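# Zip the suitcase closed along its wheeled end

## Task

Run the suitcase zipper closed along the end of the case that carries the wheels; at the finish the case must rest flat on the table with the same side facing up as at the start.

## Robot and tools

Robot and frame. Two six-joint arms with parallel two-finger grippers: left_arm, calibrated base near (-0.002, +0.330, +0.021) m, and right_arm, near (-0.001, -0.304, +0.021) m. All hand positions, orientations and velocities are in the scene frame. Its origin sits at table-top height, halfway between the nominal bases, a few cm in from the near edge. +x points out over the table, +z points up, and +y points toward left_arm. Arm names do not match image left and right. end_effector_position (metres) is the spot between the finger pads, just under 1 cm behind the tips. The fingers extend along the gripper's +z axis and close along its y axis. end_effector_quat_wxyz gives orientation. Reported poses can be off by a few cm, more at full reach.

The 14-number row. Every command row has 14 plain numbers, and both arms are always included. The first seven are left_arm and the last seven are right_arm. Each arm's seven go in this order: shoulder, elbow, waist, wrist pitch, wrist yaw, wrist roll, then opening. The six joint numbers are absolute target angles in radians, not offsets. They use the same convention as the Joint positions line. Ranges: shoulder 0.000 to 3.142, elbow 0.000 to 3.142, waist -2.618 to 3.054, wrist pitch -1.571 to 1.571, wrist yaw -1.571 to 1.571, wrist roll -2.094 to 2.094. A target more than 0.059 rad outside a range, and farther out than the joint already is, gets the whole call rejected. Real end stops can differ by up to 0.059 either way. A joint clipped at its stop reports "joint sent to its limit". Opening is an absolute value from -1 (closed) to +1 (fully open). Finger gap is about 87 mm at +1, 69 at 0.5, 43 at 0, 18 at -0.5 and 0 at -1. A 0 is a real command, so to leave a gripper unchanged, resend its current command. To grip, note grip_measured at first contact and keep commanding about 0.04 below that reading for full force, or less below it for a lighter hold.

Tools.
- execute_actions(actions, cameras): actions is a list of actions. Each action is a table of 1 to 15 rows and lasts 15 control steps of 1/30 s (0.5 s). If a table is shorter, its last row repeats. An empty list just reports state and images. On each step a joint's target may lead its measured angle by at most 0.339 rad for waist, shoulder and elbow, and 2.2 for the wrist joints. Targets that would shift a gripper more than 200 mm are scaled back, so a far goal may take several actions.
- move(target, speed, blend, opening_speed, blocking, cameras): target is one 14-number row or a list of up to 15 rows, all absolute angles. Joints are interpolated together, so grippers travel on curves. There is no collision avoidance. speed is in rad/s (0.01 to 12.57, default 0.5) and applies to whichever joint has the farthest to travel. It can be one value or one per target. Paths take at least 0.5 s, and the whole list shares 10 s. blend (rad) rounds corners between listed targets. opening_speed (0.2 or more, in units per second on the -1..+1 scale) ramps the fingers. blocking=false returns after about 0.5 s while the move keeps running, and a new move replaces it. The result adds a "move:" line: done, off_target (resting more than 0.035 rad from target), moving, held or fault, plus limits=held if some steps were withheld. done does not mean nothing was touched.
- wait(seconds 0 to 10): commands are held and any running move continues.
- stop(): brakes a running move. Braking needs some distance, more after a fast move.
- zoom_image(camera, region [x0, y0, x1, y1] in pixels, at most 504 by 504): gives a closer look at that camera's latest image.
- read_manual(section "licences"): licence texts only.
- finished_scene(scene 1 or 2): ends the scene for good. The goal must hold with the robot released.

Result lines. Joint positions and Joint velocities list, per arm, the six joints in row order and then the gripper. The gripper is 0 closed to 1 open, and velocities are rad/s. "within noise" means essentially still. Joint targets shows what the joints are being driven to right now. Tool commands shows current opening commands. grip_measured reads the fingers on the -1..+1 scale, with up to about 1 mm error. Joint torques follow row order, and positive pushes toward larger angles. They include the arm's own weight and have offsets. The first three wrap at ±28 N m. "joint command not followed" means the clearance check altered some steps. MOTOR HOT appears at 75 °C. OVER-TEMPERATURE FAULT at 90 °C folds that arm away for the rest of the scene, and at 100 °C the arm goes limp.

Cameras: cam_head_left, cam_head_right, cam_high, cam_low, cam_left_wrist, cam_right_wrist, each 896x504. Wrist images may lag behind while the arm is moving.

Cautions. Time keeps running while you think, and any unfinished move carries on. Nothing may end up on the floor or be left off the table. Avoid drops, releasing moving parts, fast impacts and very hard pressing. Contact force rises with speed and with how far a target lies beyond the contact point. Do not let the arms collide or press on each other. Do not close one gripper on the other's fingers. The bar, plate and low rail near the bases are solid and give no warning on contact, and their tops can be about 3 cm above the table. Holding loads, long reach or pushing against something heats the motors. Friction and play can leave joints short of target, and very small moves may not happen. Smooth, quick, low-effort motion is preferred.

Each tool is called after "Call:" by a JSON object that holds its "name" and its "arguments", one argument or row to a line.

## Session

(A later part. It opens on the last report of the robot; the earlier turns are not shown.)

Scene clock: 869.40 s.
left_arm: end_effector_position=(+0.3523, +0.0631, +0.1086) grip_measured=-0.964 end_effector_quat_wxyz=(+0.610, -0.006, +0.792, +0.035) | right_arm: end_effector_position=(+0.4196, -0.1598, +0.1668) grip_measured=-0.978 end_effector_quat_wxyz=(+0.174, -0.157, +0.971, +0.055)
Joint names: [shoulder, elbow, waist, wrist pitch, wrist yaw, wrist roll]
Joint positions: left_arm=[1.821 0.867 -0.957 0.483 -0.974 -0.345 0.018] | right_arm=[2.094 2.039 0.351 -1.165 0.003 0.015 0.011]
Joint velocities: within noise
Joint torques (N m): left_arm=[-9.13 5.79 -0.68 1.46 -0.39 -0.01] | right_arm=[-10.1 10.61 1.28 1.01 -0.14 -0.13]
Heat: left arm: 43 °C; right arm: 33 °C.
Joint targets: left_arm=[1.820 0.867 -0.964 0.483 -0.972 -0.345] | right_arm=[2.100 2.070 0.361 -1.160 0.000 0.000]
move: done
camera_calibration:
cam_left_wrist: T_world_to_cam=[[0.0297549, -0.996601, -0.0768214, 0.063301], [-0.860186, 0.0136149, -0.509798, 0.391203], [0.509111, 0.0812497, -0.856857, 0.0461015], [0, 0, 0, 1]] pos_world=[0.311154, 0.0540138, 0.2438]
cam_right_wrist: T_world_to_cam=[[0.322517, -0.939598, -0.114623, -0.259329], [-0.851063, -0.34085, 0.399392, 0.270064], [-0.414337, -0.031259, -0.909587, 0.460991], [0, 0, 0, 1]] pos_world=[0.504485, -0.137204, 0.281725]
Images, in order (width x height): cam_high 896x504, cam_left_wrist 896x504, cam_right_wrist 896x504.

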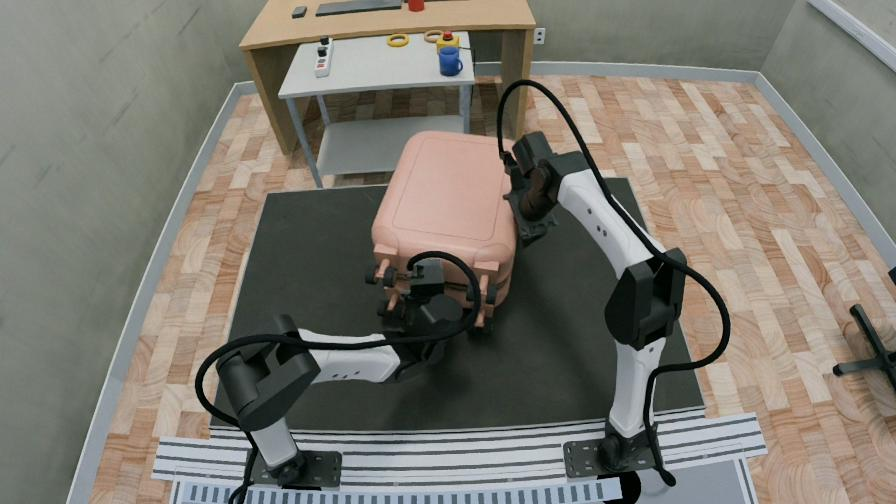

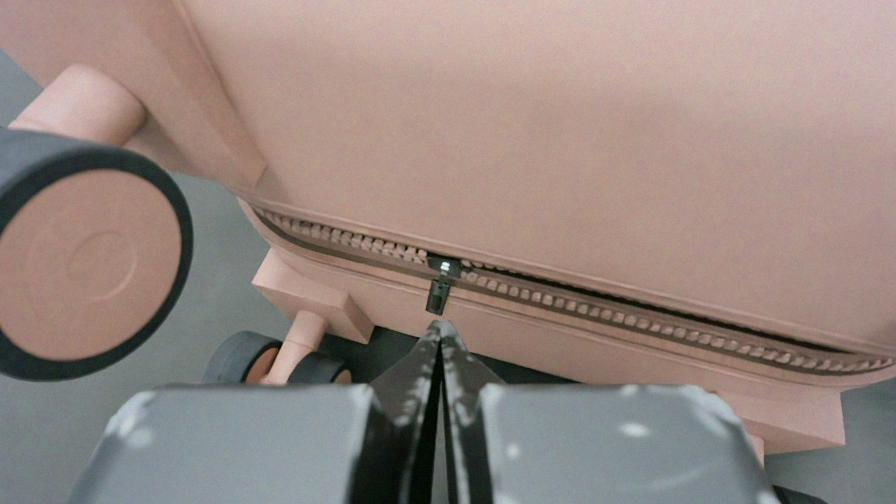

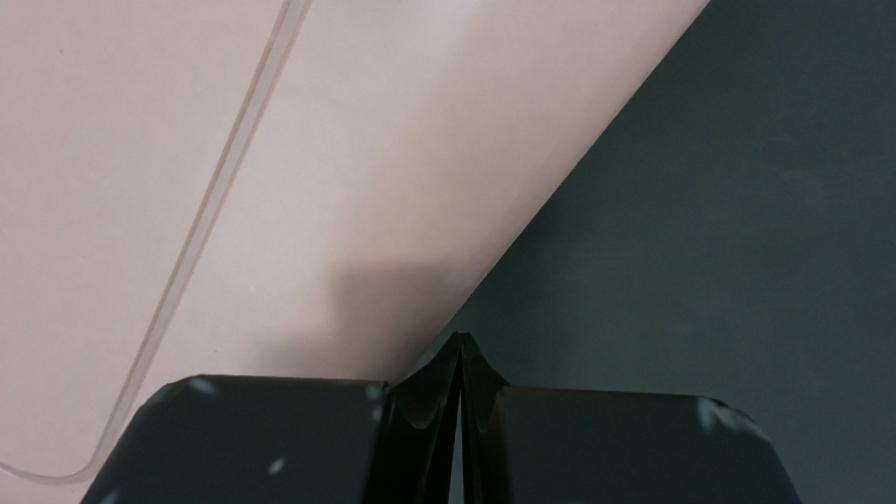

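Call:
{"name": "move", "arguments": {
  "target": [1.82,0.867,-0.964,0.483,-0.972,-0.345,-0.4,2.1,2.07,0.385,-1.16,0,0,-1],
  "speed": 0.1,
  "cameras": []
}}

Call:
{"name": "move", "arguments": {
  "target": [1.845,0.9,-0.962,0.483,-0.972,-0.345,-0.4,2.1,2.07,0.385,-1.16,0,0,-1],
  "speed": 0.1,
  "cameras": ["cam_left_wrist","cam_right_wrist"]
}}

Scene clock: 876.23 s.
left_arm: end_effector_position=(+0.3523, +0.0631, +0.1086) grip_measured=-0.400 end_effector_quat_wxyz=(+0.610, -0.006, +0.792, +0.035) | right_arm: end_effector_position=(+0.4195, -0.1587, +0.1674) grip_measured=-0.978 end_effector_quat_wxyz=(+0.176, -0.166, +0.969, +0.049)
Joint names: [shoulder, elbow, waist, wrist pitch, wrist yaw, wrist roll]
Joint positions: left_arm=[1.821 0.867 -0.957 0.483 -0.974 -0.345 0.3] | right_arm=[2.094 2.04 0.359 -1.165 0.014 0.002 0.011]
Joint velocities: within noise
Joint torques (N m): left_arm=[-9.2 5.64 -0.65 1.46 -0.37 -0.04] | right_arm=[-10.09 10.54 2.7 1.01 -0.26 -0.1]
Heat: left arm: 43 °C; right arm: 33 °C.
Joint targets: left_arm=[1.820 0.867 -0.964 0.483 -0.972 -0.345] | right_arm=[2.100 2.071 0.384 -1.160 -0.001 -0.011]
move: done
No camera images: "cameras" was empty.

Scene clock: 876.93 s.
left_arm: end_effector_position=(+0.3523, +0.0631, +0.1086) grip_measured=-0.400 end_effector_quat_wxyz=(+0.610, -0.006, +0.792, +0.035) | right_arm: end_effector_position=(+0.4195, -0.1586, +0.1674) grip_measured=-0.978 end_effector_quat_wxyz=(+0.176, -0.166, +0.969, +0.048)
Joint names: [shoulder, elbow, waist, wrist pitch, wrist yaw, wrist roll]
Joint positions: left_arm=[1.821 0.867 -0.957 0.483 -0.974 -0.345 0.3] | right_arm=[2.094 2.04 0.36 -1.165 0.017 0.002 0.011]
Joint velocities: within noise
Joint torques (N m): left_arm=[-6.84 8.38 -0.51 1.45 -0.34 -0.04] | right_arm=[-10.1 10.45 2.76 1.01 -0.27 -0.01]
Heat: left arm: 43 °C; right arm: 33 °C.
Joint targets: left_arm=[1.845 0.900 -0.962 0.483 -0.972 -0.345] | right_arm=[2.100 2.070 0.386 -1.160 0.001 0.000]
move: done
camera_calibration:
cam_left_wrist: T_world_to_cam=[[0.0297549, -0.996601, -0.0768214, 0.063301], [-0.860186, 0.0136149, -0.509798, 0.391203], [0.509111, 0.0812497, -0.856857, 0.0461015], [0, 0, 0, 1]] pos_world=[0.311154, 0.0540138, 0.2438]
cam_right_wrist: T_world_to_cam=[[0.338047, -0.936083, -0.0973253, -0.267004], [-0.848845, -0.347924, 0.398009, 0.268344], [-0.406431, -0.0519318, -0.912204, 0.455258], [0, 0, 0, 1]] pos_world=[0.503074, -0.132932, 0.282499]
Images, in order (width x height): cam_left_wrist 896x504, cam_right_wrist 896x504.

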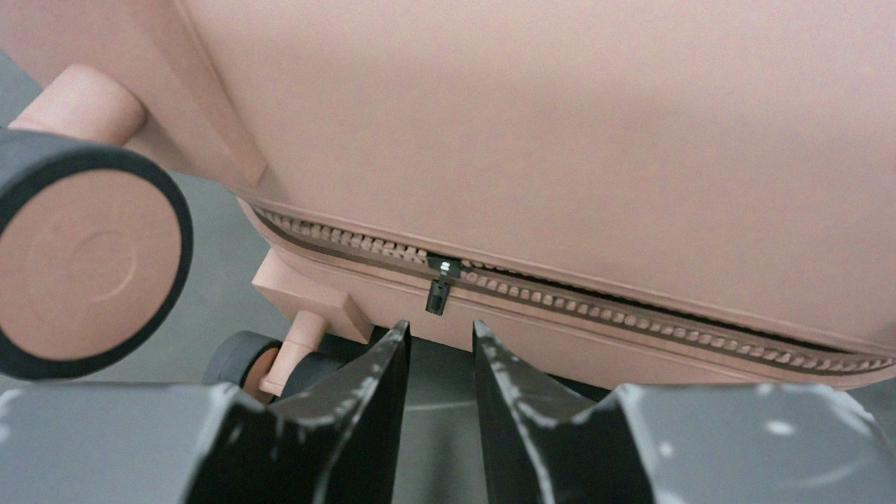

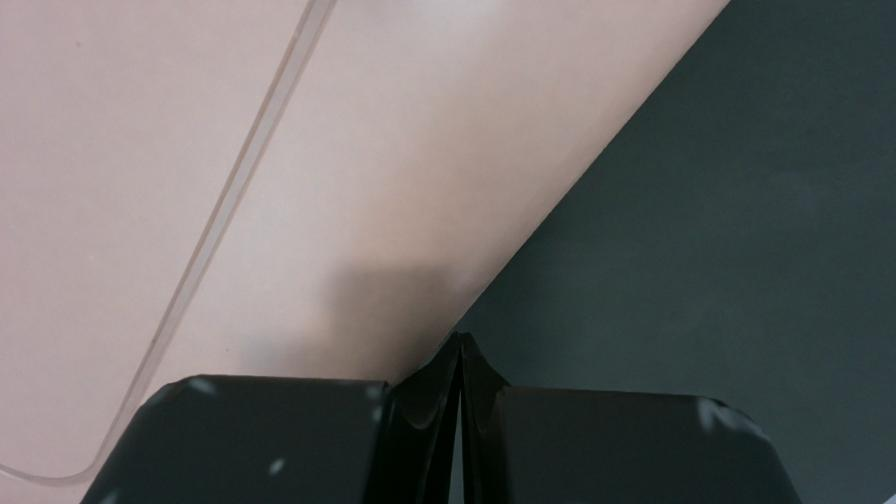

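Call:
{"name": "move", "arguments": {
  "target": [1.87,0.93,-0.962,0.483,-0.972,-0.345,-0.4,2.1,2.07,0.385,-1.16,0,0,-1],
  "speed": 0.1,
  "cameras": ["cam_left_wrist"]
}}

Scene clock: 880.47 s.
left_arm: end_effector_position=(+0.3572, +0.0562, +0.1102) grip_measured=-0.400 end_effector_quat_wxyz=(+0.612, -0.009, +0.790, +0.032) | right_arm: end_effector_position=(+0.4195, -0.1586, +0.1674) grip_measured=-0.978 end_effector_quat_wxyz=(+0.176, -0.166, +0.969, +0.048)
Joint names: [shoulder, elbow, waist, wrist pitch, wrist yaw, wrist roll]
Joint positions: left_arm=[1.844 0.9 -0.957 0.483 -0.974 -0.345 0.3] | right_arm=[2.094 2.04 0.36 -1.165 0.017 0.002 0.011]
Joint velocities: within noise
Joint torques (N m): left_arm=[-6.97 8.08 -0.54 1.47 -0.36 -0.04] | right_arm=[-10.1 10.45 2.67 1.01 -0.29 0]
Heat: left arm: 43 °C; right arm: 34 °C.
Joint targets: left_arm=[1.870 0.930 -0.962 0.483 -0.972 -0.345] | right_arm=[2.100 2.070 0.385 -1.160 0.000 0.000]
move: done
camera_calibration:
cam_left_wrist: T_world_to_cam=[[0.0301392, -0.997153, -0.0691205, 0.0554053], [-0.85751, 0.00973698, -0.514376, 0.396001], [0.513584, 0.0747743, -0.854775, 0.0440791], [0, 0, 0, 1]] pos_world=[0.315266, 0.0480957, 0.2452]
Images, in order (width x height): cam_left_wrist 896x504.

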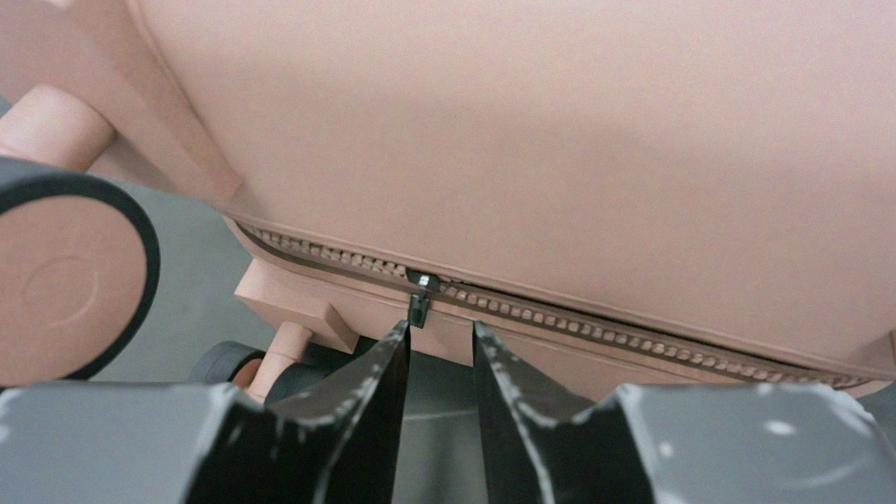

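Call:
{"name": "move", "arguments": {
  "target": [
    [1.87,0.93,-0.92,0.483,-0.972,-0.345,-0.4,2.1,2.07,0.385,-1.16,0,0,-1],
    [1.89,0.955,-0.92,0.483,-0.972,-0.345,-0.4,2.1,2.07,0.385,-1.16,0,0,-1]
  ],
  "speed": 0.1,
  "cameras": ["cam_left_wrist"]
}}

Scene clock: 885.67 s.
left_arm: end_effector_position=(+0.3670, +0.0585, +0.1114) grip_measured=-0.400 end_effector_quat_wxyz=(+0.613, -0.019, +0.789, +0.036) | right_arm: end_effector_position=(+0.4195, -0.1586, +0.1674) grip_measured=-0.978 end_effector_quat_wxyz=(+0.176, -0.166, +0.969, +0.048)
Joint names: [shoulder, elbow, waist, wrist pitch, wrist yaw, wrist roll]
Joint positions: left_arm=[1.862 0.926 -0.936 0.483 -0.974 -0.345 0.3] | right_arm=[2.094 2.04 0.36 -1.165 0.017 0.002 0.011]
Joint velocities: within noise
Joint torques (N m): left_arm=[-7.01 8.17 0.54 1.47 -0.31 -0.03] | right_arm=[-10.1 10.45 2.69 1.01 -0.28 -0.01]
Heat: left arm: 42 °C; right arm: 34 °C.
Joint targets: left_arm=[1.891 0.955 -0.930 0.483 -0.972 -0.345] | right_arm=[2.100 2.070 0.385 -1.160 0.000 0.000]
move: done
camera_calibration:
cam_left_wrist: T_world_to_cam=[[0.0518832, -0.996684, -0.0626811, 0.0487439], [-0.855205, -0.0119319, -0.518153, 0.405867], [0.515687, 0.0804886, -0.852988, 0.0386224], [0, 0, 0, 1]] pos_world=[0.324653, 0.0503163, 0.246301]
Images, in order (width x height): cam_left_wrist 896x504.

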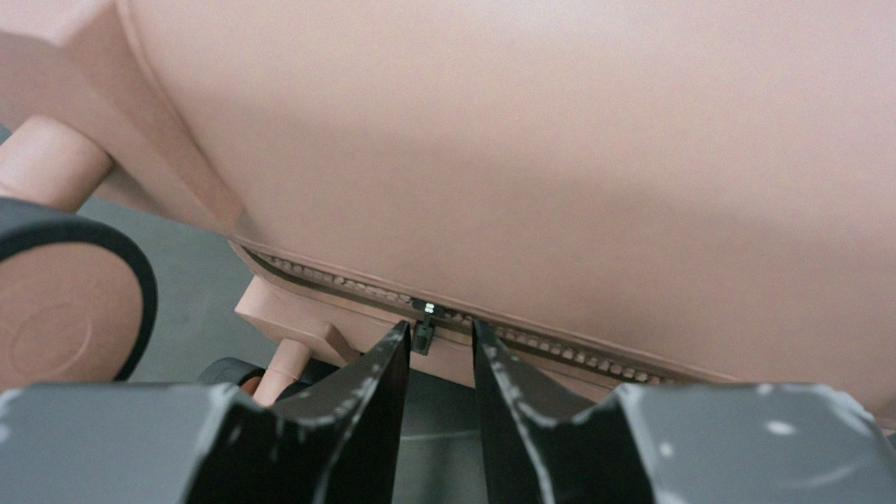

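Call:
{"name": "move", "arguments": {
  "target": [1.89,0.955,-0.92,0.483,-0.972,-0.345,-1,2.1,2.07,0.385,-1.16,0,0,-1],
  "speed": 0.1,
  "opening_speed": 0.8,
  "cameras": ["cam_left_wrist"]
}}

Call:
{"name": "zoom_image", "arguments": {
  "camera": "cam_left_wrist",
  "region": [330, 240, 550, 400]
}}

Scene clock: 891.40 s.
left_arm: end_effector_position=(+0.3683, +0.0624, +0.1119) grip_measured=-0.915 end_effector_quat_wxyz=(+0.614, -0.024, +0.787, +0.042) | right_arm: end_effector_position=(+0.4195, -0.1586, +0.1674) grip_measured=-0.978 end_effector_quat_wxyz=(+0.176, -0.166, +0.969, +0.048)
Joint names: [shoulder, elbow, waist, wrist pitch, wrist yaw, wrist roll]
Joint positions: left_arm=[1.862 0.926 -0.931 0.482 -0.986 -0.345 0.043] | right_arm=[2.094 2.04 0.36 -1.165 0.017 0.002 0.011]
Joint velocities: within noise
Joint torques (N m): left_arm=[-7.1 8.1 0.76 1.47 -0.33 -0.01] | right_arm=[-10.1 10.45 2.63 1.01 -0.28 -0.01]
Heat: left arm: 42 °C; right arm: 34 °C.
Joint targets: left_arm=[1.890 0.955 -0.921 0.482 -0.981 -0.345] | right_arm=[2.100 2.070 0.384 -1.160 0.000 0.000]
move: done
camera_calibration:
cam_left_wrist: T_world_to_cam=[[0.0676569, -0.995459, -0.0669575, 0.0471928], [-0.853192, -0.0229374, -0.521093, 0.407558], [0.517191, 0.0923831, -0.850869, 0.0365224], [0, 0, 0, 1]] pos_world=[0.325643, 0.0529528, 0.246611]
Images, in order (width x height): cam_left_wrist 896x504.

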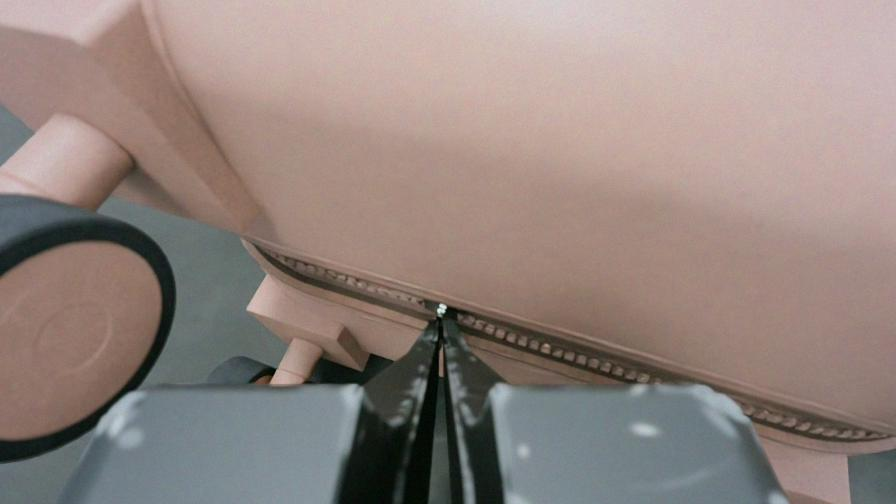

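Scaled by 2.291 from the camera's 896x504 image, which has a finer 1280x720 frame.

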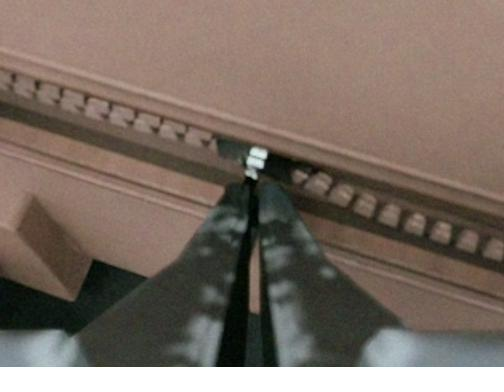

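Call:
{"name": "move", "arguments": {
  "target": [1.96,1.06,-1.03,0.45,-1.04,-0.36,-1,2.1,2.07,0.385,-1.16,0,0,-1],
  "speed": 0.07,
  "cameras": ["cam_left_wrist","cam_right_wrist"]
}}

Scene clock: 906.33 s.
left_arm: end_effector_position=(+0.3601, +0.0222, +0.1178) grip_measured=-0.964 end_effector_quat_wxyz=(+0.626, -0.012, +0.779, +0.031) | right_arm: end_effector_position=(+0.4195, -0.1586, +0.1674) grip_measured=-0.978 end_effector_quat_wxyz=(+0.176, -0.166, +0.969, +0.048)
Joint names: [shoulder, elbow, waist, wrist pitch, wrist yaw, wrist roll]
Joint positions: left_arm=[1.931 1.025 -1.01 0.468 -1.037 -0.345 0.018] | right_arm=[2.094 2.04 0.36 -1.165 0.017 0.002 0.011]
Joint velocities: within noise
Joint torques (N m): left_arm=[-7.76 8.62 -0.61 1.28 -0.32 -0.22] | right_arm=[-10.09 10.44 2.67 1.01 -0.28 -0.01]
Heat: left arm: 40 °C; right arm: 35 °C.
Joint targets: left_arm=[1.960 1.059 -1.017 0.451 -1.030 -0.360] | right_arm=[2.100 2.070 0.385 -1.160 0.000 0.000]
move: done
camera_calibration:
cam_left_wrist: T_world_to_cam=[[0.0371386, -0.99727, -0.0638165, 0.0187517], [-0.838782, 0.00360397, -0.544456, 0.399574], [0.5432, 0.0737484, -0.836358, 0.0388698], [0, 0, 0, 1]] pos_world=[0.313345, 0.0143938, 0.251256]
cam_right_wrist: T_world_to_cam=[[0.338047, -0.936083, -0.0973253, -0.267004], [-0.848845, -0.347924, 0.398009, 0.268344], [-0.406431, -0.0519318, -0.912204, 0.455258], [0, 0, 0, 1]] pos_world=[0.503074, -0.132932, 0.282499]
Images, in order (width x height): cam_left_wrist 896x504, cam_right_wrist 896x504.

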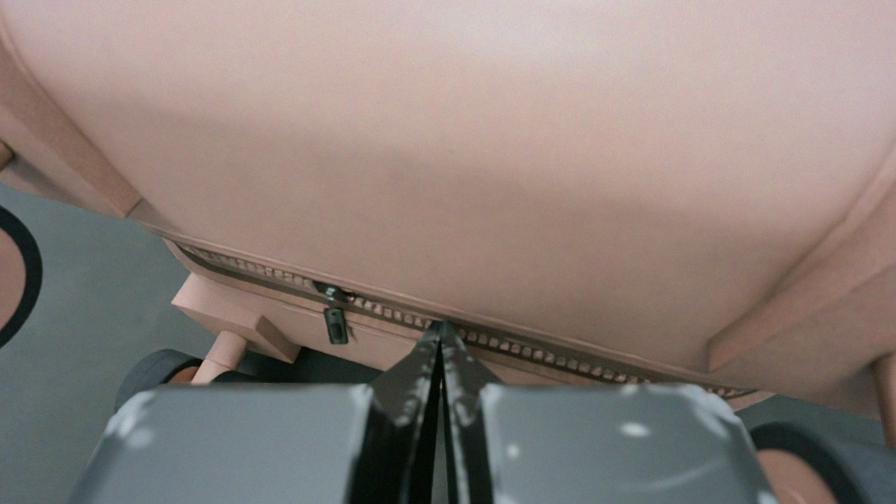

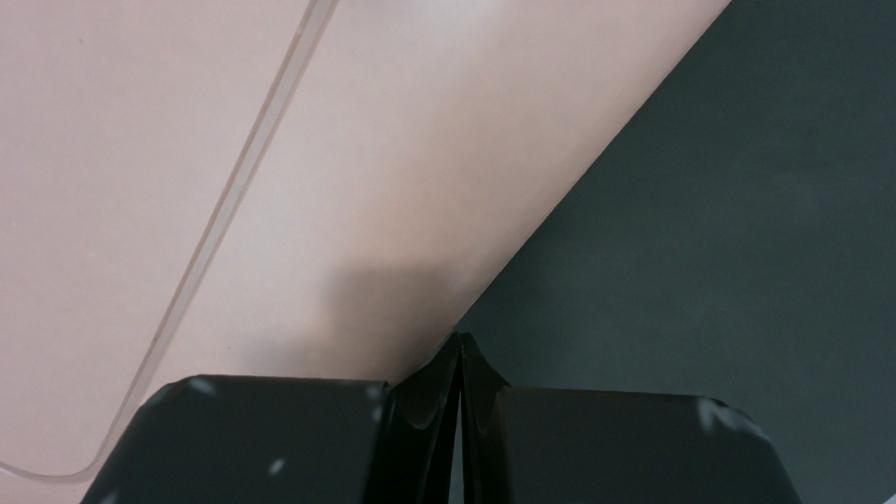

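Call:
{"name": "move", "arguments": {
  "target": [
    [1.90,0.96,-1.01,0.48,-1.03,-0.345,-1,2.1,2.07,0.385,-1.16,0,0,-1],
    [1.79,0.835,-0.92,0.483,-0.99,-0.345,-1,2.1,2.07,0.385,-1.16,0,0,-1]
  ],
  "speed": 0.2,
  "cameras": ["cam_left_wrist"]
}}

Call:
{"name": "zoom_image", "arguments": {
  "camera": "cam_left_wrist",
  "region": [330, 200, 600, 370]
}}

Scene clock: 924.77 s.
left_arm: end_effector_position=(+0.3581, +0.0872, +0.1028) grip_measured=-0.964 end_effector_quat_wxyz=(+0.607, -0.023, +0.791, +0.072) | right_arm: end_effector_position=(+0.4195, -0.1586, +0.1674) grip_measured=-0.978 end_effector_quat_wxyz=(+0.176, -0.166, +0.969, +0.048)
Joint names: [shoulder, elbow, waist, wrist pitch, wrist yaw, wrist roll]
Joint positions: left_arm=[1.825 0.853 -0.924 0.468 -1.019 -0.345 0.018] | right_arm=[2.094 2.04 0.36 -1.165 0.017 0.002 0.011]
Joint velocities: within noise
Joint torques (N m): left_arm=[-12.23 4.21 0.12 1.59 -0.11 -0.05] | right_arm=[-10.1 10.45 2.67 1.01 -0.28 -0.01]
Heat: left arm: 40 °C; right arm: 36 °C.
Joint targets: left_arm=[1.790 0.835 -0.921 0.483 -0.990 -0.345] | right_arm=[2.100 2.070 0.385 -1.160 0.000 0.000]
move: done
camera_calibration:
cam_left_wrist: T_world_to_cam=[[0.102032, -0.98797, -0.11621, 0.0641189], [-0.861255, -0.0292715, -0.50733, 0.396793], [0.497825, 0.15185, -0.85388, 0.0338299], [0, 0, 0, 1]] pos_world=[0.318357, 0.0698251, 0.237643]
Images, in order (width x height): cam_left_wrist 896x504.

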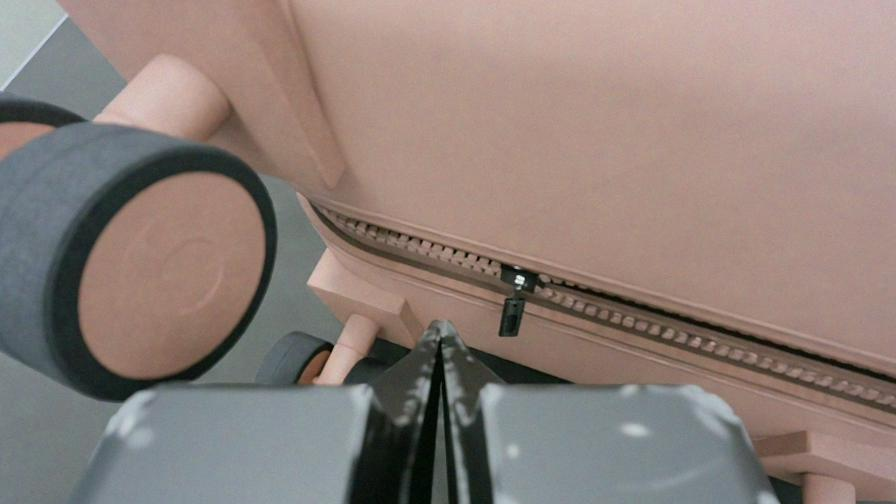

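Scaled by 1.867 from the camera's 896x504 image, which has a finer 1280x720 frame.

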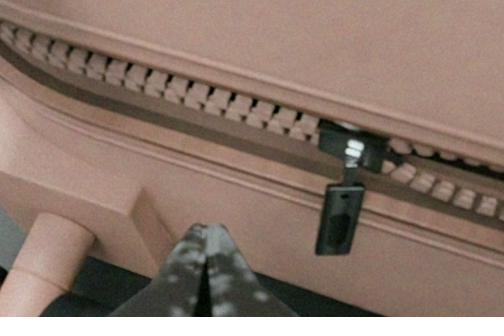

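Call:
{"name": "move", "arguments": {
  "target": [
    [1.80,0.85,-0.89,0.50,-0.97,-0.345,-1,2.1,2.07,0.385,-1.16,0,0,-1],
    [1.84,0.89,-0.885,0.515,-0.96,-0.345,-1,2.1,2.07,0.385,-1.16,0,0,-1]
  ],
  "speed": 0.15,
  "cameras": ["cam_left_wrist"]
}}

Call:
{"name": "zoom_image", "arguments": {
  "camera": "cam_left_wrist",
  "region": [330, 200, 600, 370]
}}

Scene clock: 936.40 s.
left_arm: end_effector_position=(+0.3682, +0.0928, +0.1041) grip_measured=-0.964 end_effector_quat_wxyz=(+0.605, -0.032, +0.793, +0.067) | right_arm: end_effector_position=(+0.4195, -0.1586, +0.1674) grip_measured=-0.978 end_effector_quat_wxyz=(+0.176, -0.166, +0.969, +0.048)
Joint names: [shoulder, elbow, waist, wrist pitch, wrist yaw, wrist roll]
Joint positions: left_arm=[1.825 0.861 -0.888 0.474 -0.988 -0.345 0.018] | right_arm=[2.094 2.04 0.36 -1.165 0.017 0.002 0.011]
Joint velocities: within noise
Joint torques (N m): left_arm=[-7.84 7.91 0.24 1.82 -0.14 -0.05] | right_arm=[-10.1 10.44 2.69 1.01 -0.28 -0.01]
Heat: left arm: 40 °C; right arm: 37 °C.
Joint targets: left_arm=[1.840 0.890 -0.884 0.515 -0.960 -0.345] | right_arm=[2.100 2.070 0.385 -1.160 0.000 0.000]
move: off_target (left_arm); left_arm: the wrist pitch is farthest, 0.041 rad from its target
camera_calibration:
cam_left_wrist: T_world_to_cam=[[0.109823, -0.989222, -0.0968443, 0.0640128], [-0.862531, -0.0464294, -0.50387, 0.407964], [0.493942, 0.138868, -0.858334, 0.0322163], [0, 0, 0, 1]] pos_world=[0.328938, 0.0777906, 0.239412]
Images, in order (width x height): cam_left_wrist 896x504.

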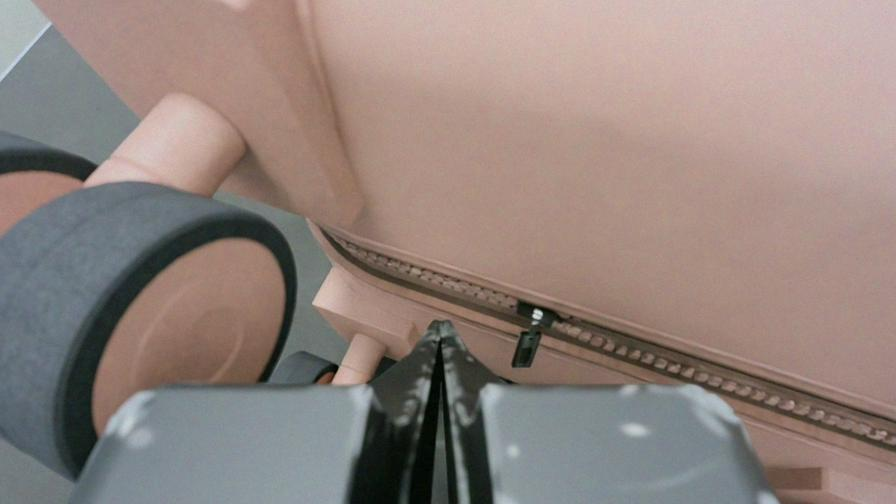

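Scaled by 1.867 from the camera's 896x504 image, which has a finer 1280x720 frame.

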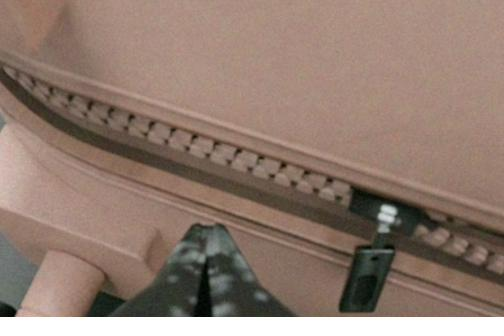

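Call:
{"name": "move", "arguments": {
  "target": [
    [1.845,0.91,-0.93,0.55,-0.96,-0.345,-1,2.1,2.07,0.385,-1.16,0,0,-1],
    [1.87,0.945,-0.925,0.55,-0.965,-0.345,-1,2.1,2.07,0.385,-1.16,0,0,-1]
  ],
  "speed": 0.12,
  "cameras": ["cam_left_wrist"]
}}

Call:
{"name": "zoom_image", "arguments": {
  "camera": "cam_left_wrist",
  "region": [330, 200, 600, 370]
}}

Scene clock: 942.37 s.
left_arm: end_effector_position=(+0.3682, +0.0614, +0.1200) grip_measured=-0.964 end_effector_quat_wxyz=(+0.622, -0.033, +0.782, +0.030) | right_arm: end_effector_position=(+0.4195, -0.1586, +0.1674) grip_measured=-0.978 end_effector_quat_wxyz=(+0.176, -0.166, +0.969, +0.048)
Joint names: [shoulder, elbow, waist, wrist pitch, wrist yaw, wrist roll]
Joint positions: left_arm=[1.844 0.915 -0.933 0.509 -0.986 -0.345 0.018] | right_arm=[2.094 2.04 0.36 -1.165 0.017 0.002 0.011]
Joint velocities: within noise
Joint torques (N m): left_arm=[-6.99 8.28 -0.02 1.84 -0.14 -0.02] | right_arm=[-10.1 10.45 2.67 1.01 -0.28 -0.01]
Heat: left arm: 40 °C; right arm: 37 °C.
Joint targets: left_arm=[1.870 0.945 -0.932 0.550 -0.965 -0.345] | right_arm=[2.100 2.070 0.385 -1.160 0.000 0.000]
move: off_target (left_arm); left_arm: the wrist pitch is farthest, 0.041 rad from its target
camera_calibration:
cam_left_wrist: T_world_to_cam=[[0.067241, -0.997043, -0.0371938, 0.0434599], [-0.842152, -0.0367259, -0.537988, 0.410551], [0.535031, 0.0674977, -0.842131, 0.0374363], [0, 0, 0, 1]] pos_world=[0.322795, 0.0558824, 0.254015]
Images, in order (width x height): cam_left_wrist 896x504.

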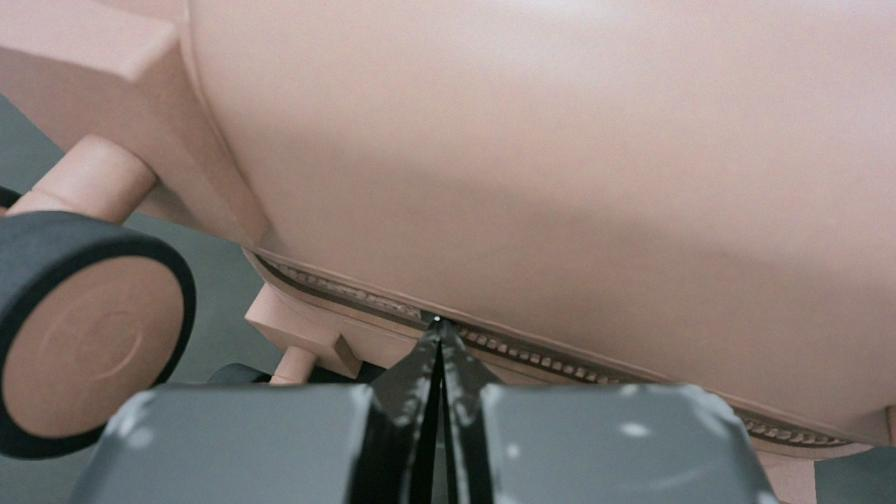

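Scaled by 1.867 from the camera's 896x504 image, which has a finer 1280x720 frame.

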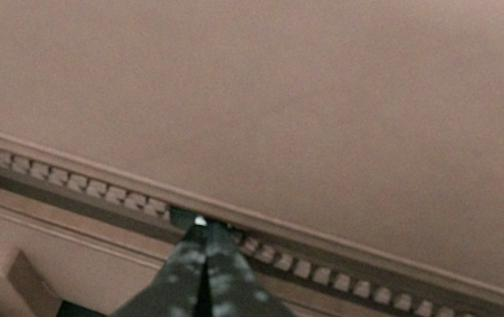

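Call:
{"name": "move", "arguments": {
  "target": [
    [1.82,0.875,-0.915,0.55,-0.965,-0.345,-1,2.1,2.07,0.385,-1.16,0,0,-1],
    [1.83,0.885,-0.885,0.55,-0.965,-0.345,-1,2.1,2.07,0.385,-1.16,0,0,-1],
    [1.88,0.945,-0.905,0.545,-0.965,-0.345,-1,2.1,2.07,0.385,-1.16,0,0,-1]
  ],
  "speed": 0.12,
  "cameras": ["cam_left_wrist"]
}}

Call:
{"name": "zoom_image", "arguments": {
  "camera": "cam_left_wrist",
  "region": [330, 200, 600, 370]
}}

Scene clock: 950.83 s.
left_arm: end_effector_position=(+0.3743, +0.0760, +0.1141) grip_measured=-0.964 end_effector_quat_wxyz=(+0.619, -0.043, +0.783, +0.048) | right_arm: end_effector_position=(+0.4195, -0.1586, +0.1674) grip_measured=-0.978 end_effector_quat_wxyz=(+0.176, -0.166, +0.969, +0.048)
Joint names: [shoulder, elbow, waist, wrist pitch, wrist yaw, wrist roll]
Joint positions: left_arm=[1.851 0.904 -0.904 0.512 -0.996 -0.345 0.018] | right_arm=[2.094 2.04 0.36 -1.165 0.017 0.002 0.011]
Joint velocities: within noise
Joint torques (N m): left_arm=[-7.01 9.01 -0.55 1.79 -0.17 -0.01] | right_arm=[-10.1 10.45 2.69 1.01 -0.28 0]
Heat: left arm: 40 °C; right arm: 37 °C.
Joint targets: left_arm=[1.879 0.945 -0.909 0.544 -0.974 -0.345] | right_arm=[2.100 2.070 0.385 -1.160 0.000 0.000]
move: off_target (left_arm); left_arm: the elbow is farthest, 0.041 rad from its target
camera_calibration:
cam_left_wrist: T_world_to_cam=[[0.104336, -0.993175, -0.0521235, 0.0448425], [-0.843745, -0.0606495, -0.533306, 0.414864], [0.526505, 0.0996223, -0.844315, 0.0292942], [0, 0, 0, 1]] pos_world=[0.329937, 0.0667794, 0.24832]
Images, in order (width x height): cam_left_wrist 896x504.

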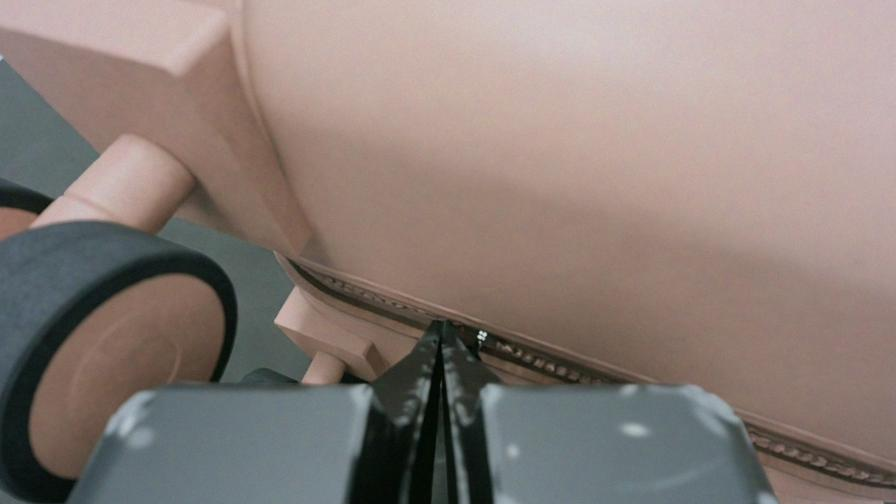

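Scaled by 1.867 from the camera's 896x504 image, which has a finer 1280x720 frame.

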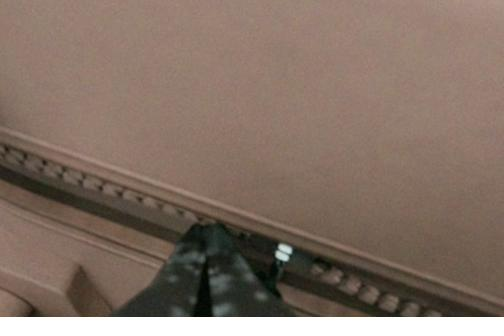

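Call:
{"name": "move", "arguments": {
  "target": [1.935,1.03,-0.97,0.525,-1.02,-0.355,-1,2.1,2.07,0.385,-1.16,0,0,-1],
  "speed": 0.07,
  "cameras": ["cam_left_wrist"]
}}

Call:
{"name": "zoom_image", "arguments": {
  "camera": "cam_left_wrist",
  "region": [330, 200, 600, 370]
}}

Scene clock: 956.73 s.
left_arm: end_effector_position=(+0.3753, +0.0722, +0.1136) grip_measured=-0.964 end_effector_quat_wxyz=(+0.628, -0.057, +0.771, +0.084) | right_arm: end_effector_position=(+0.4197, -0.1593, +0.1673) grip_measured=-0.978 end_effector_quat_wxyz=(+0.177, -0.166, +0.969, +0.046)
Joint names: [shoulder, elbow, waist, wrist pitch, wrist yaw, wrist roll]
Joint positions: left_arm=[1.911 0.964 -0.931 0.497 -1.1 -0.343 0.018] | right_arm=[2.094 2.04 0.36 -1.165 0.021 0.002 0.011]
Joint velocities: within noise
Joint torques (N m): left_arm=[-7.69 10.91 -2.33 1.67 0.33 -0.17] | right_arm=[-10.1 10.44 2.69 1.01 -0.32 -0.01]
Heat: left arm: 40 °C; right arm: 37 °C.
Joint targets: left_arm=[1.936 1.030 -0.958 0.525 -1.022 -0.354] | right_arm=[2.100 2.070 0.385 -1.160 0.000 0.000]
move: off_target (left_arm); left_arm: the wrist yaw is farthest, 0.080 rad from its target
camera_calibration:
cam_left_wrist: T_world_to_cam=[[0.171846, -0.981125, -0.0886702, 0.0189388], [-0.824547, -0.0939971, -0.557932, 0.413236], [0.539066, 0.168991, -0.825136, 0.0168181], [0, 0, 0, 1]] pos_world=[0.328412, 0.0545823, 0.246114]
Images, in order (width x height): cam_left_wrist 896x504.

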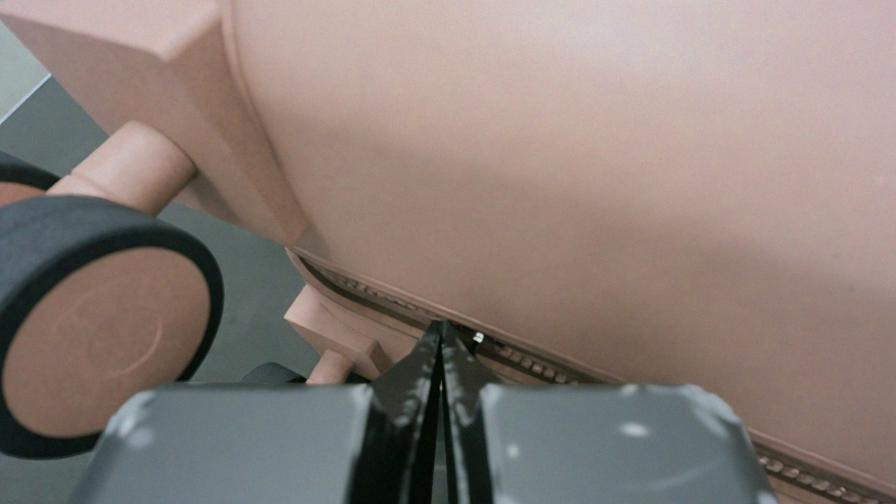

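Scaled by 1.867 from the camera's 896x504 image, which has a finer 1280x720 frame.

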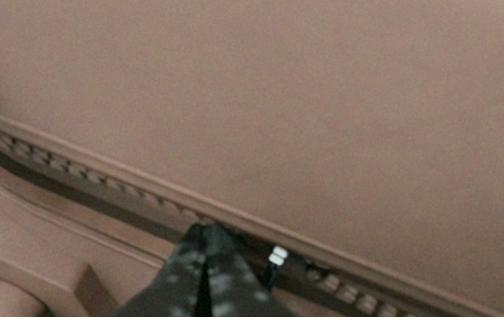

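Call:
{"name": "move", "arguments": {
  "target": [1.955,1.07,-1.03,0.525,-1.02,-0.36,-1,2.1,2.07,0.385,-1.16,0,0,-1],
  "speed": 0.07,
  "cameras": ["cam_left_wrist"]
}}

Call:
{"name": "zoom_image", "arguments": {
  "camera": "cam_left_wrist",
  "region": [330, 200, 600, 370]
}}

Scene clock: 964.10 s.
left_arm: end_effector_position=(+0.3661, +0.0459, +0.1162) grip_measured=-0.964 end_effector_quat_wxyz=(+0.633, -0.042, +0.770, +0.067) | right_arm: end_effector_position=(+0.4255, -0.1715, +0.1694) grip_measured=-0.978 end_effector_quat_wxyz=(+0.185, -0.156, +0.970, +0.020)
Joint names: [shoulder, elbow, waist, wrist pitch, wrist yaw, wrist roll]
Joint positions: left_arm=[1.936 1.002 -0.985 0.494 -1.109 -0.343 0.018] | right_arm=[2.094 2.048 0.351 -1.165 0.073 0.002 0.011]
Joint velocities: within noise
Joint torques (N m): left_arm=[-8.51 11.06 -3.7 1.71 0.47 -0.26] | right_arm=[-10.1 9.68 3.52 1.03 -0.83 0]
Heat: left arm: 40 °C; right arm: 38 °C.
Joint targets: left_arm=[1.955 1.070 -1.029 0.526 -1.019 -0.361] | right_arm=[2.100 2.070 0.385 -1.160 0.000 0.000]
move: off_target (left_arm, right_arm); left_arm: the wrist yaw is farthest, 0.089 rad from its target; right_arm: the wrist yaw is farthest, 0.073 rad from its target
camera_calibration:
cam_left_wrist: T_world_to_cam=[[0.128016, -0.988466, -0.0809165, 0.0104191], [-0.822661, -0.0602643, -0.565329, 0.403213], [0.553932, 0.138938, -0.820887, 0.0237918], [0, 0, 0, 1]] pos_world=[0.317194, 0.0312927, 0.248321]
Images, in order (width x height): cam_left_wrist 896x504.

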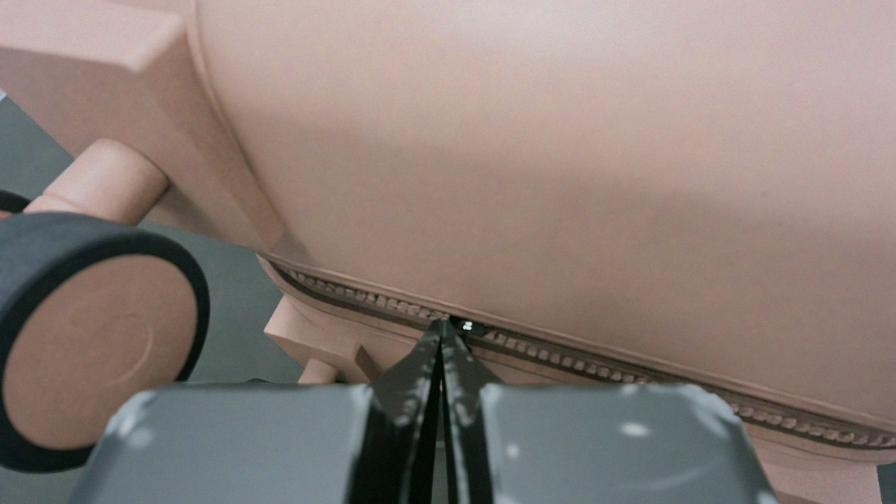

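Scaled by 1.867 from the camera's 896x504 image, which has a finer 1280x720 frame.

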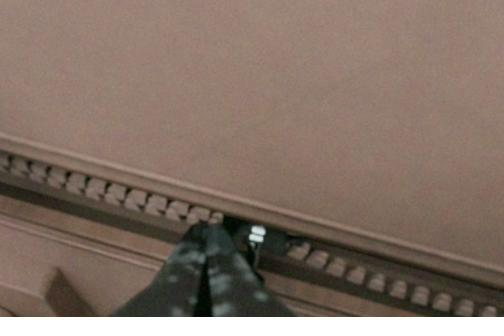

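Call:
{"name": "move", "arguments": {
  "target": [
    [1.955,1.07,-1.03,0.525,-1.02,-0.36,-1,2.05,2.07,0.2,-1.16,0,0,-1],
    [1.955,1.07,-1.03,0.525,-1.02,-0.36,-1,1.7,1.85,0.25,-0.75,0,0,-1],
    [1.955,1.07,-1.03,0.525,-1.02,-0.36,-1,1.6,1.62,0.52,-0.62,0,0,-1]
  ],
  "speed": 0.7,
  "blend": 0.05,
  "cameras": ["cam_right_wrist","cam_high","cam_left_wrist"]
}}

Scene clock: 979.80 s.
left_arm: end_effector_position=(+0.3570, +0.0073, +0.1275) grip_measured=-0.964 end_effector_quat_wxyz=(+0.635, -0.016, +0.772, +0.010) | right_arm: end_effector_position=(+0.3926, -0.0971, +0.2837) grip_measured=-0.978 end_effector_quat_wxyz=(+0.428, -0.209, +0.869, +0.132)
Joint names: [shoulder, elbow, waist, wrist pitch, wrist yaw, wrist roll]
Joint positions: left_arm=[1.934 1.045 -1.033 0.495 -1.038 -0.343 0.018] | right_arm=[1.626 1.637 0.518 -0.674 0.009 0.013 0.011]
Joint velocities: within noise
Joint torques (N m): left_arm=[-8.69 7.99 -0.06 1.74 -0.1 -0.23] | right_arm=[-9.37 6.5 0.69 2.2 -0.21 -0.01]
Heat: left arm: 45 °C; right arm: 38 °C.
Joint targets: left_arm=[1.953 1.071 -1.032 0.526 -1.012 -0.360] | right_arm=[1.601 1.620 0.521 -0.620 0.000 0.011]
move: off_target (right_arm); right_arm: the wrist pitch is farthest, 0.054 rad from its target
camera_calibration:
cam_left_wrist: T_world_to_cam=[[0.0163983, -0.999498, -0.0270927, 0.0073743], [-0.825573, 0.00175116, -0.564293, 0.400237], [0.564057, 0.0316205, -0.82513, 0.041097], [0, 0, 0, 1]] pos_world=[0.307123, 0.00537022, 0.259961]
cam_right_wrist: T_world_to_cam=[[0.504098, -0.857314, -0.104392, -0.244596], [-0.859961, -0.487111, -0.152282, 0.367576], [0.0797031, 0.166538, -0.982808, 0.404019], [0, 0, 0, 1]] pos_world=[0.4072, -0.0979304, 0.427514]
Images, in order (width x height): cam_high 896x504, cam_left_wrist 896x504, cam_right_wrist 896x504.

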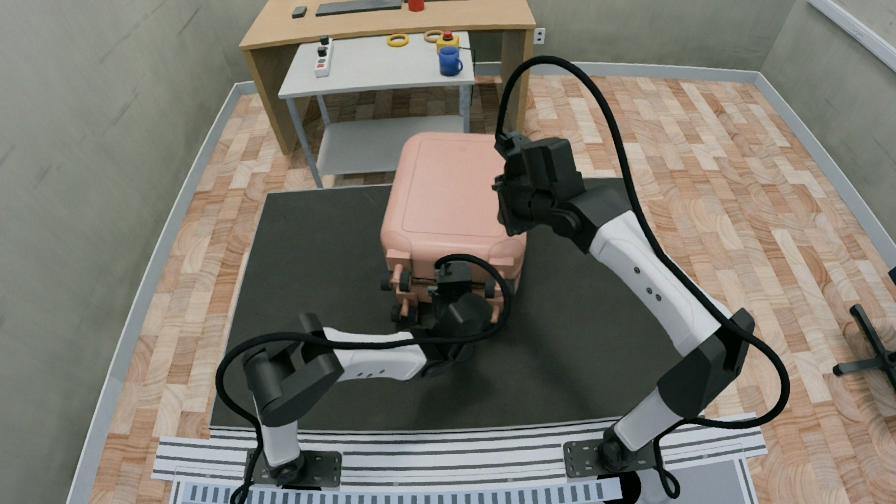

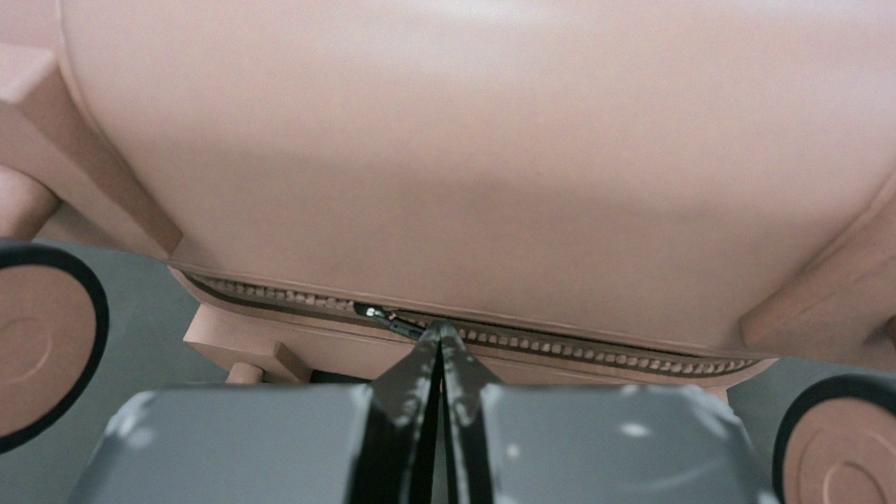

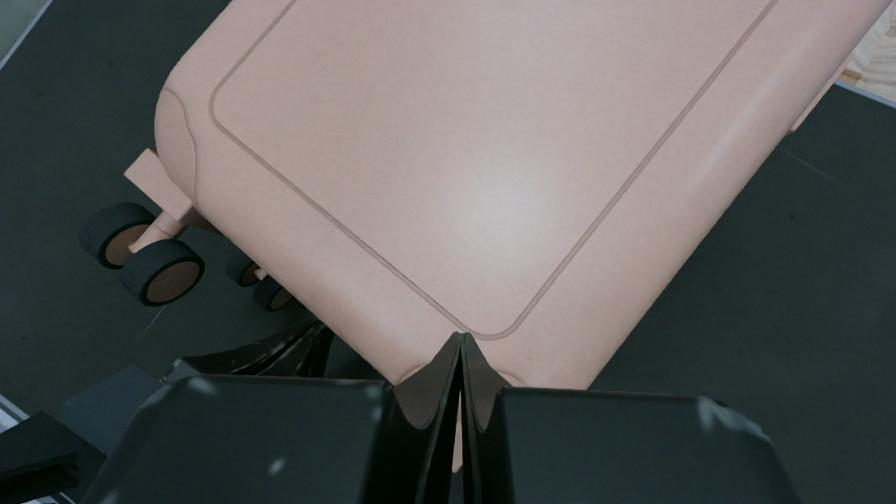

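Call:
{"name": "move", "arguments": {
  "target": [1.87,0.93,-1.0,0.525,-1.0,-0.36,-1,1.64,1.38,0.535,-0.4,0,0,-1],
  "speed": 0.25,
  "cameras": ["cam_right_wrist"]
}}

Scene clock: 988.10 s.
left_arm: end_effector_position=(+0.3526, +0.0375, +0.1051) grip_measured=-0.964 end_effector_quat_wxyz=(+0.619, -0.004, +0.784, +0.039) | right_arm: end_effector_position=(+0.4026, -0.0855, +0.2336) grip_measured=-0.978 end_effector_quat_wxyz=(+0.442, -0.209, +0.862, +0.137)
Joint names: [shoulder, elbow, waist, wrist pitch, wrist yaw, wrist roll]
Joint positions: left_arm=[1.908 0.949 -1.003 0.495 -1.028 -0.343 0.018] | right_arm=[1.624 1.41 0.524 -0.416 0.009 0.013 0.011]
Joint velocities: within noise
Joint torques (N m): left_arm=[-13.37 4.26 0.31 1.71 -0.13 -0.25] | right_arm=[-6.2 5.59 1.32 1.88 -0.2 -0.12]
Heat: left arm: 43 °C; right arm: 40 °C.
Joint targets: left_arm=[1.870 0.930 -0.999 0.525 -1.000 -0.360] | right_arm=[1.638 1.381 0.534 -0.400 0.000 0.000]
move: off_target (left_arm); left_arm: the shoulder is farthest, 0.038 rad from its target
camera_calibration:
cam_right_wrist: T_world_to_cam=[[0.511063, -0.853274, -0.103627, -0.24759], [-0.852895, -0.488444, -0.18437, 0.378723], [0.106702, 0.182608, -0.977379, 0.34133], [0, 0, 0, 1]] pos_world=[0.413125, -0.0886061, 0.377777]
Images, in order (width x height): cam_right_wrist 896x504.

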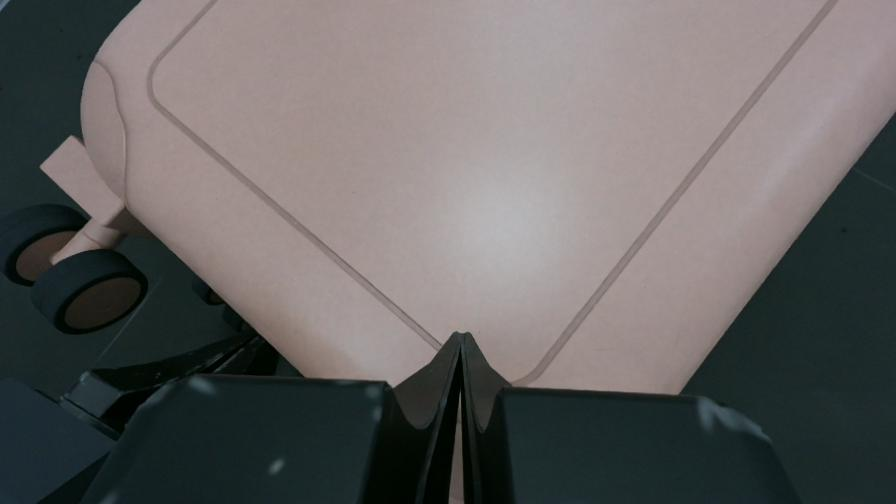

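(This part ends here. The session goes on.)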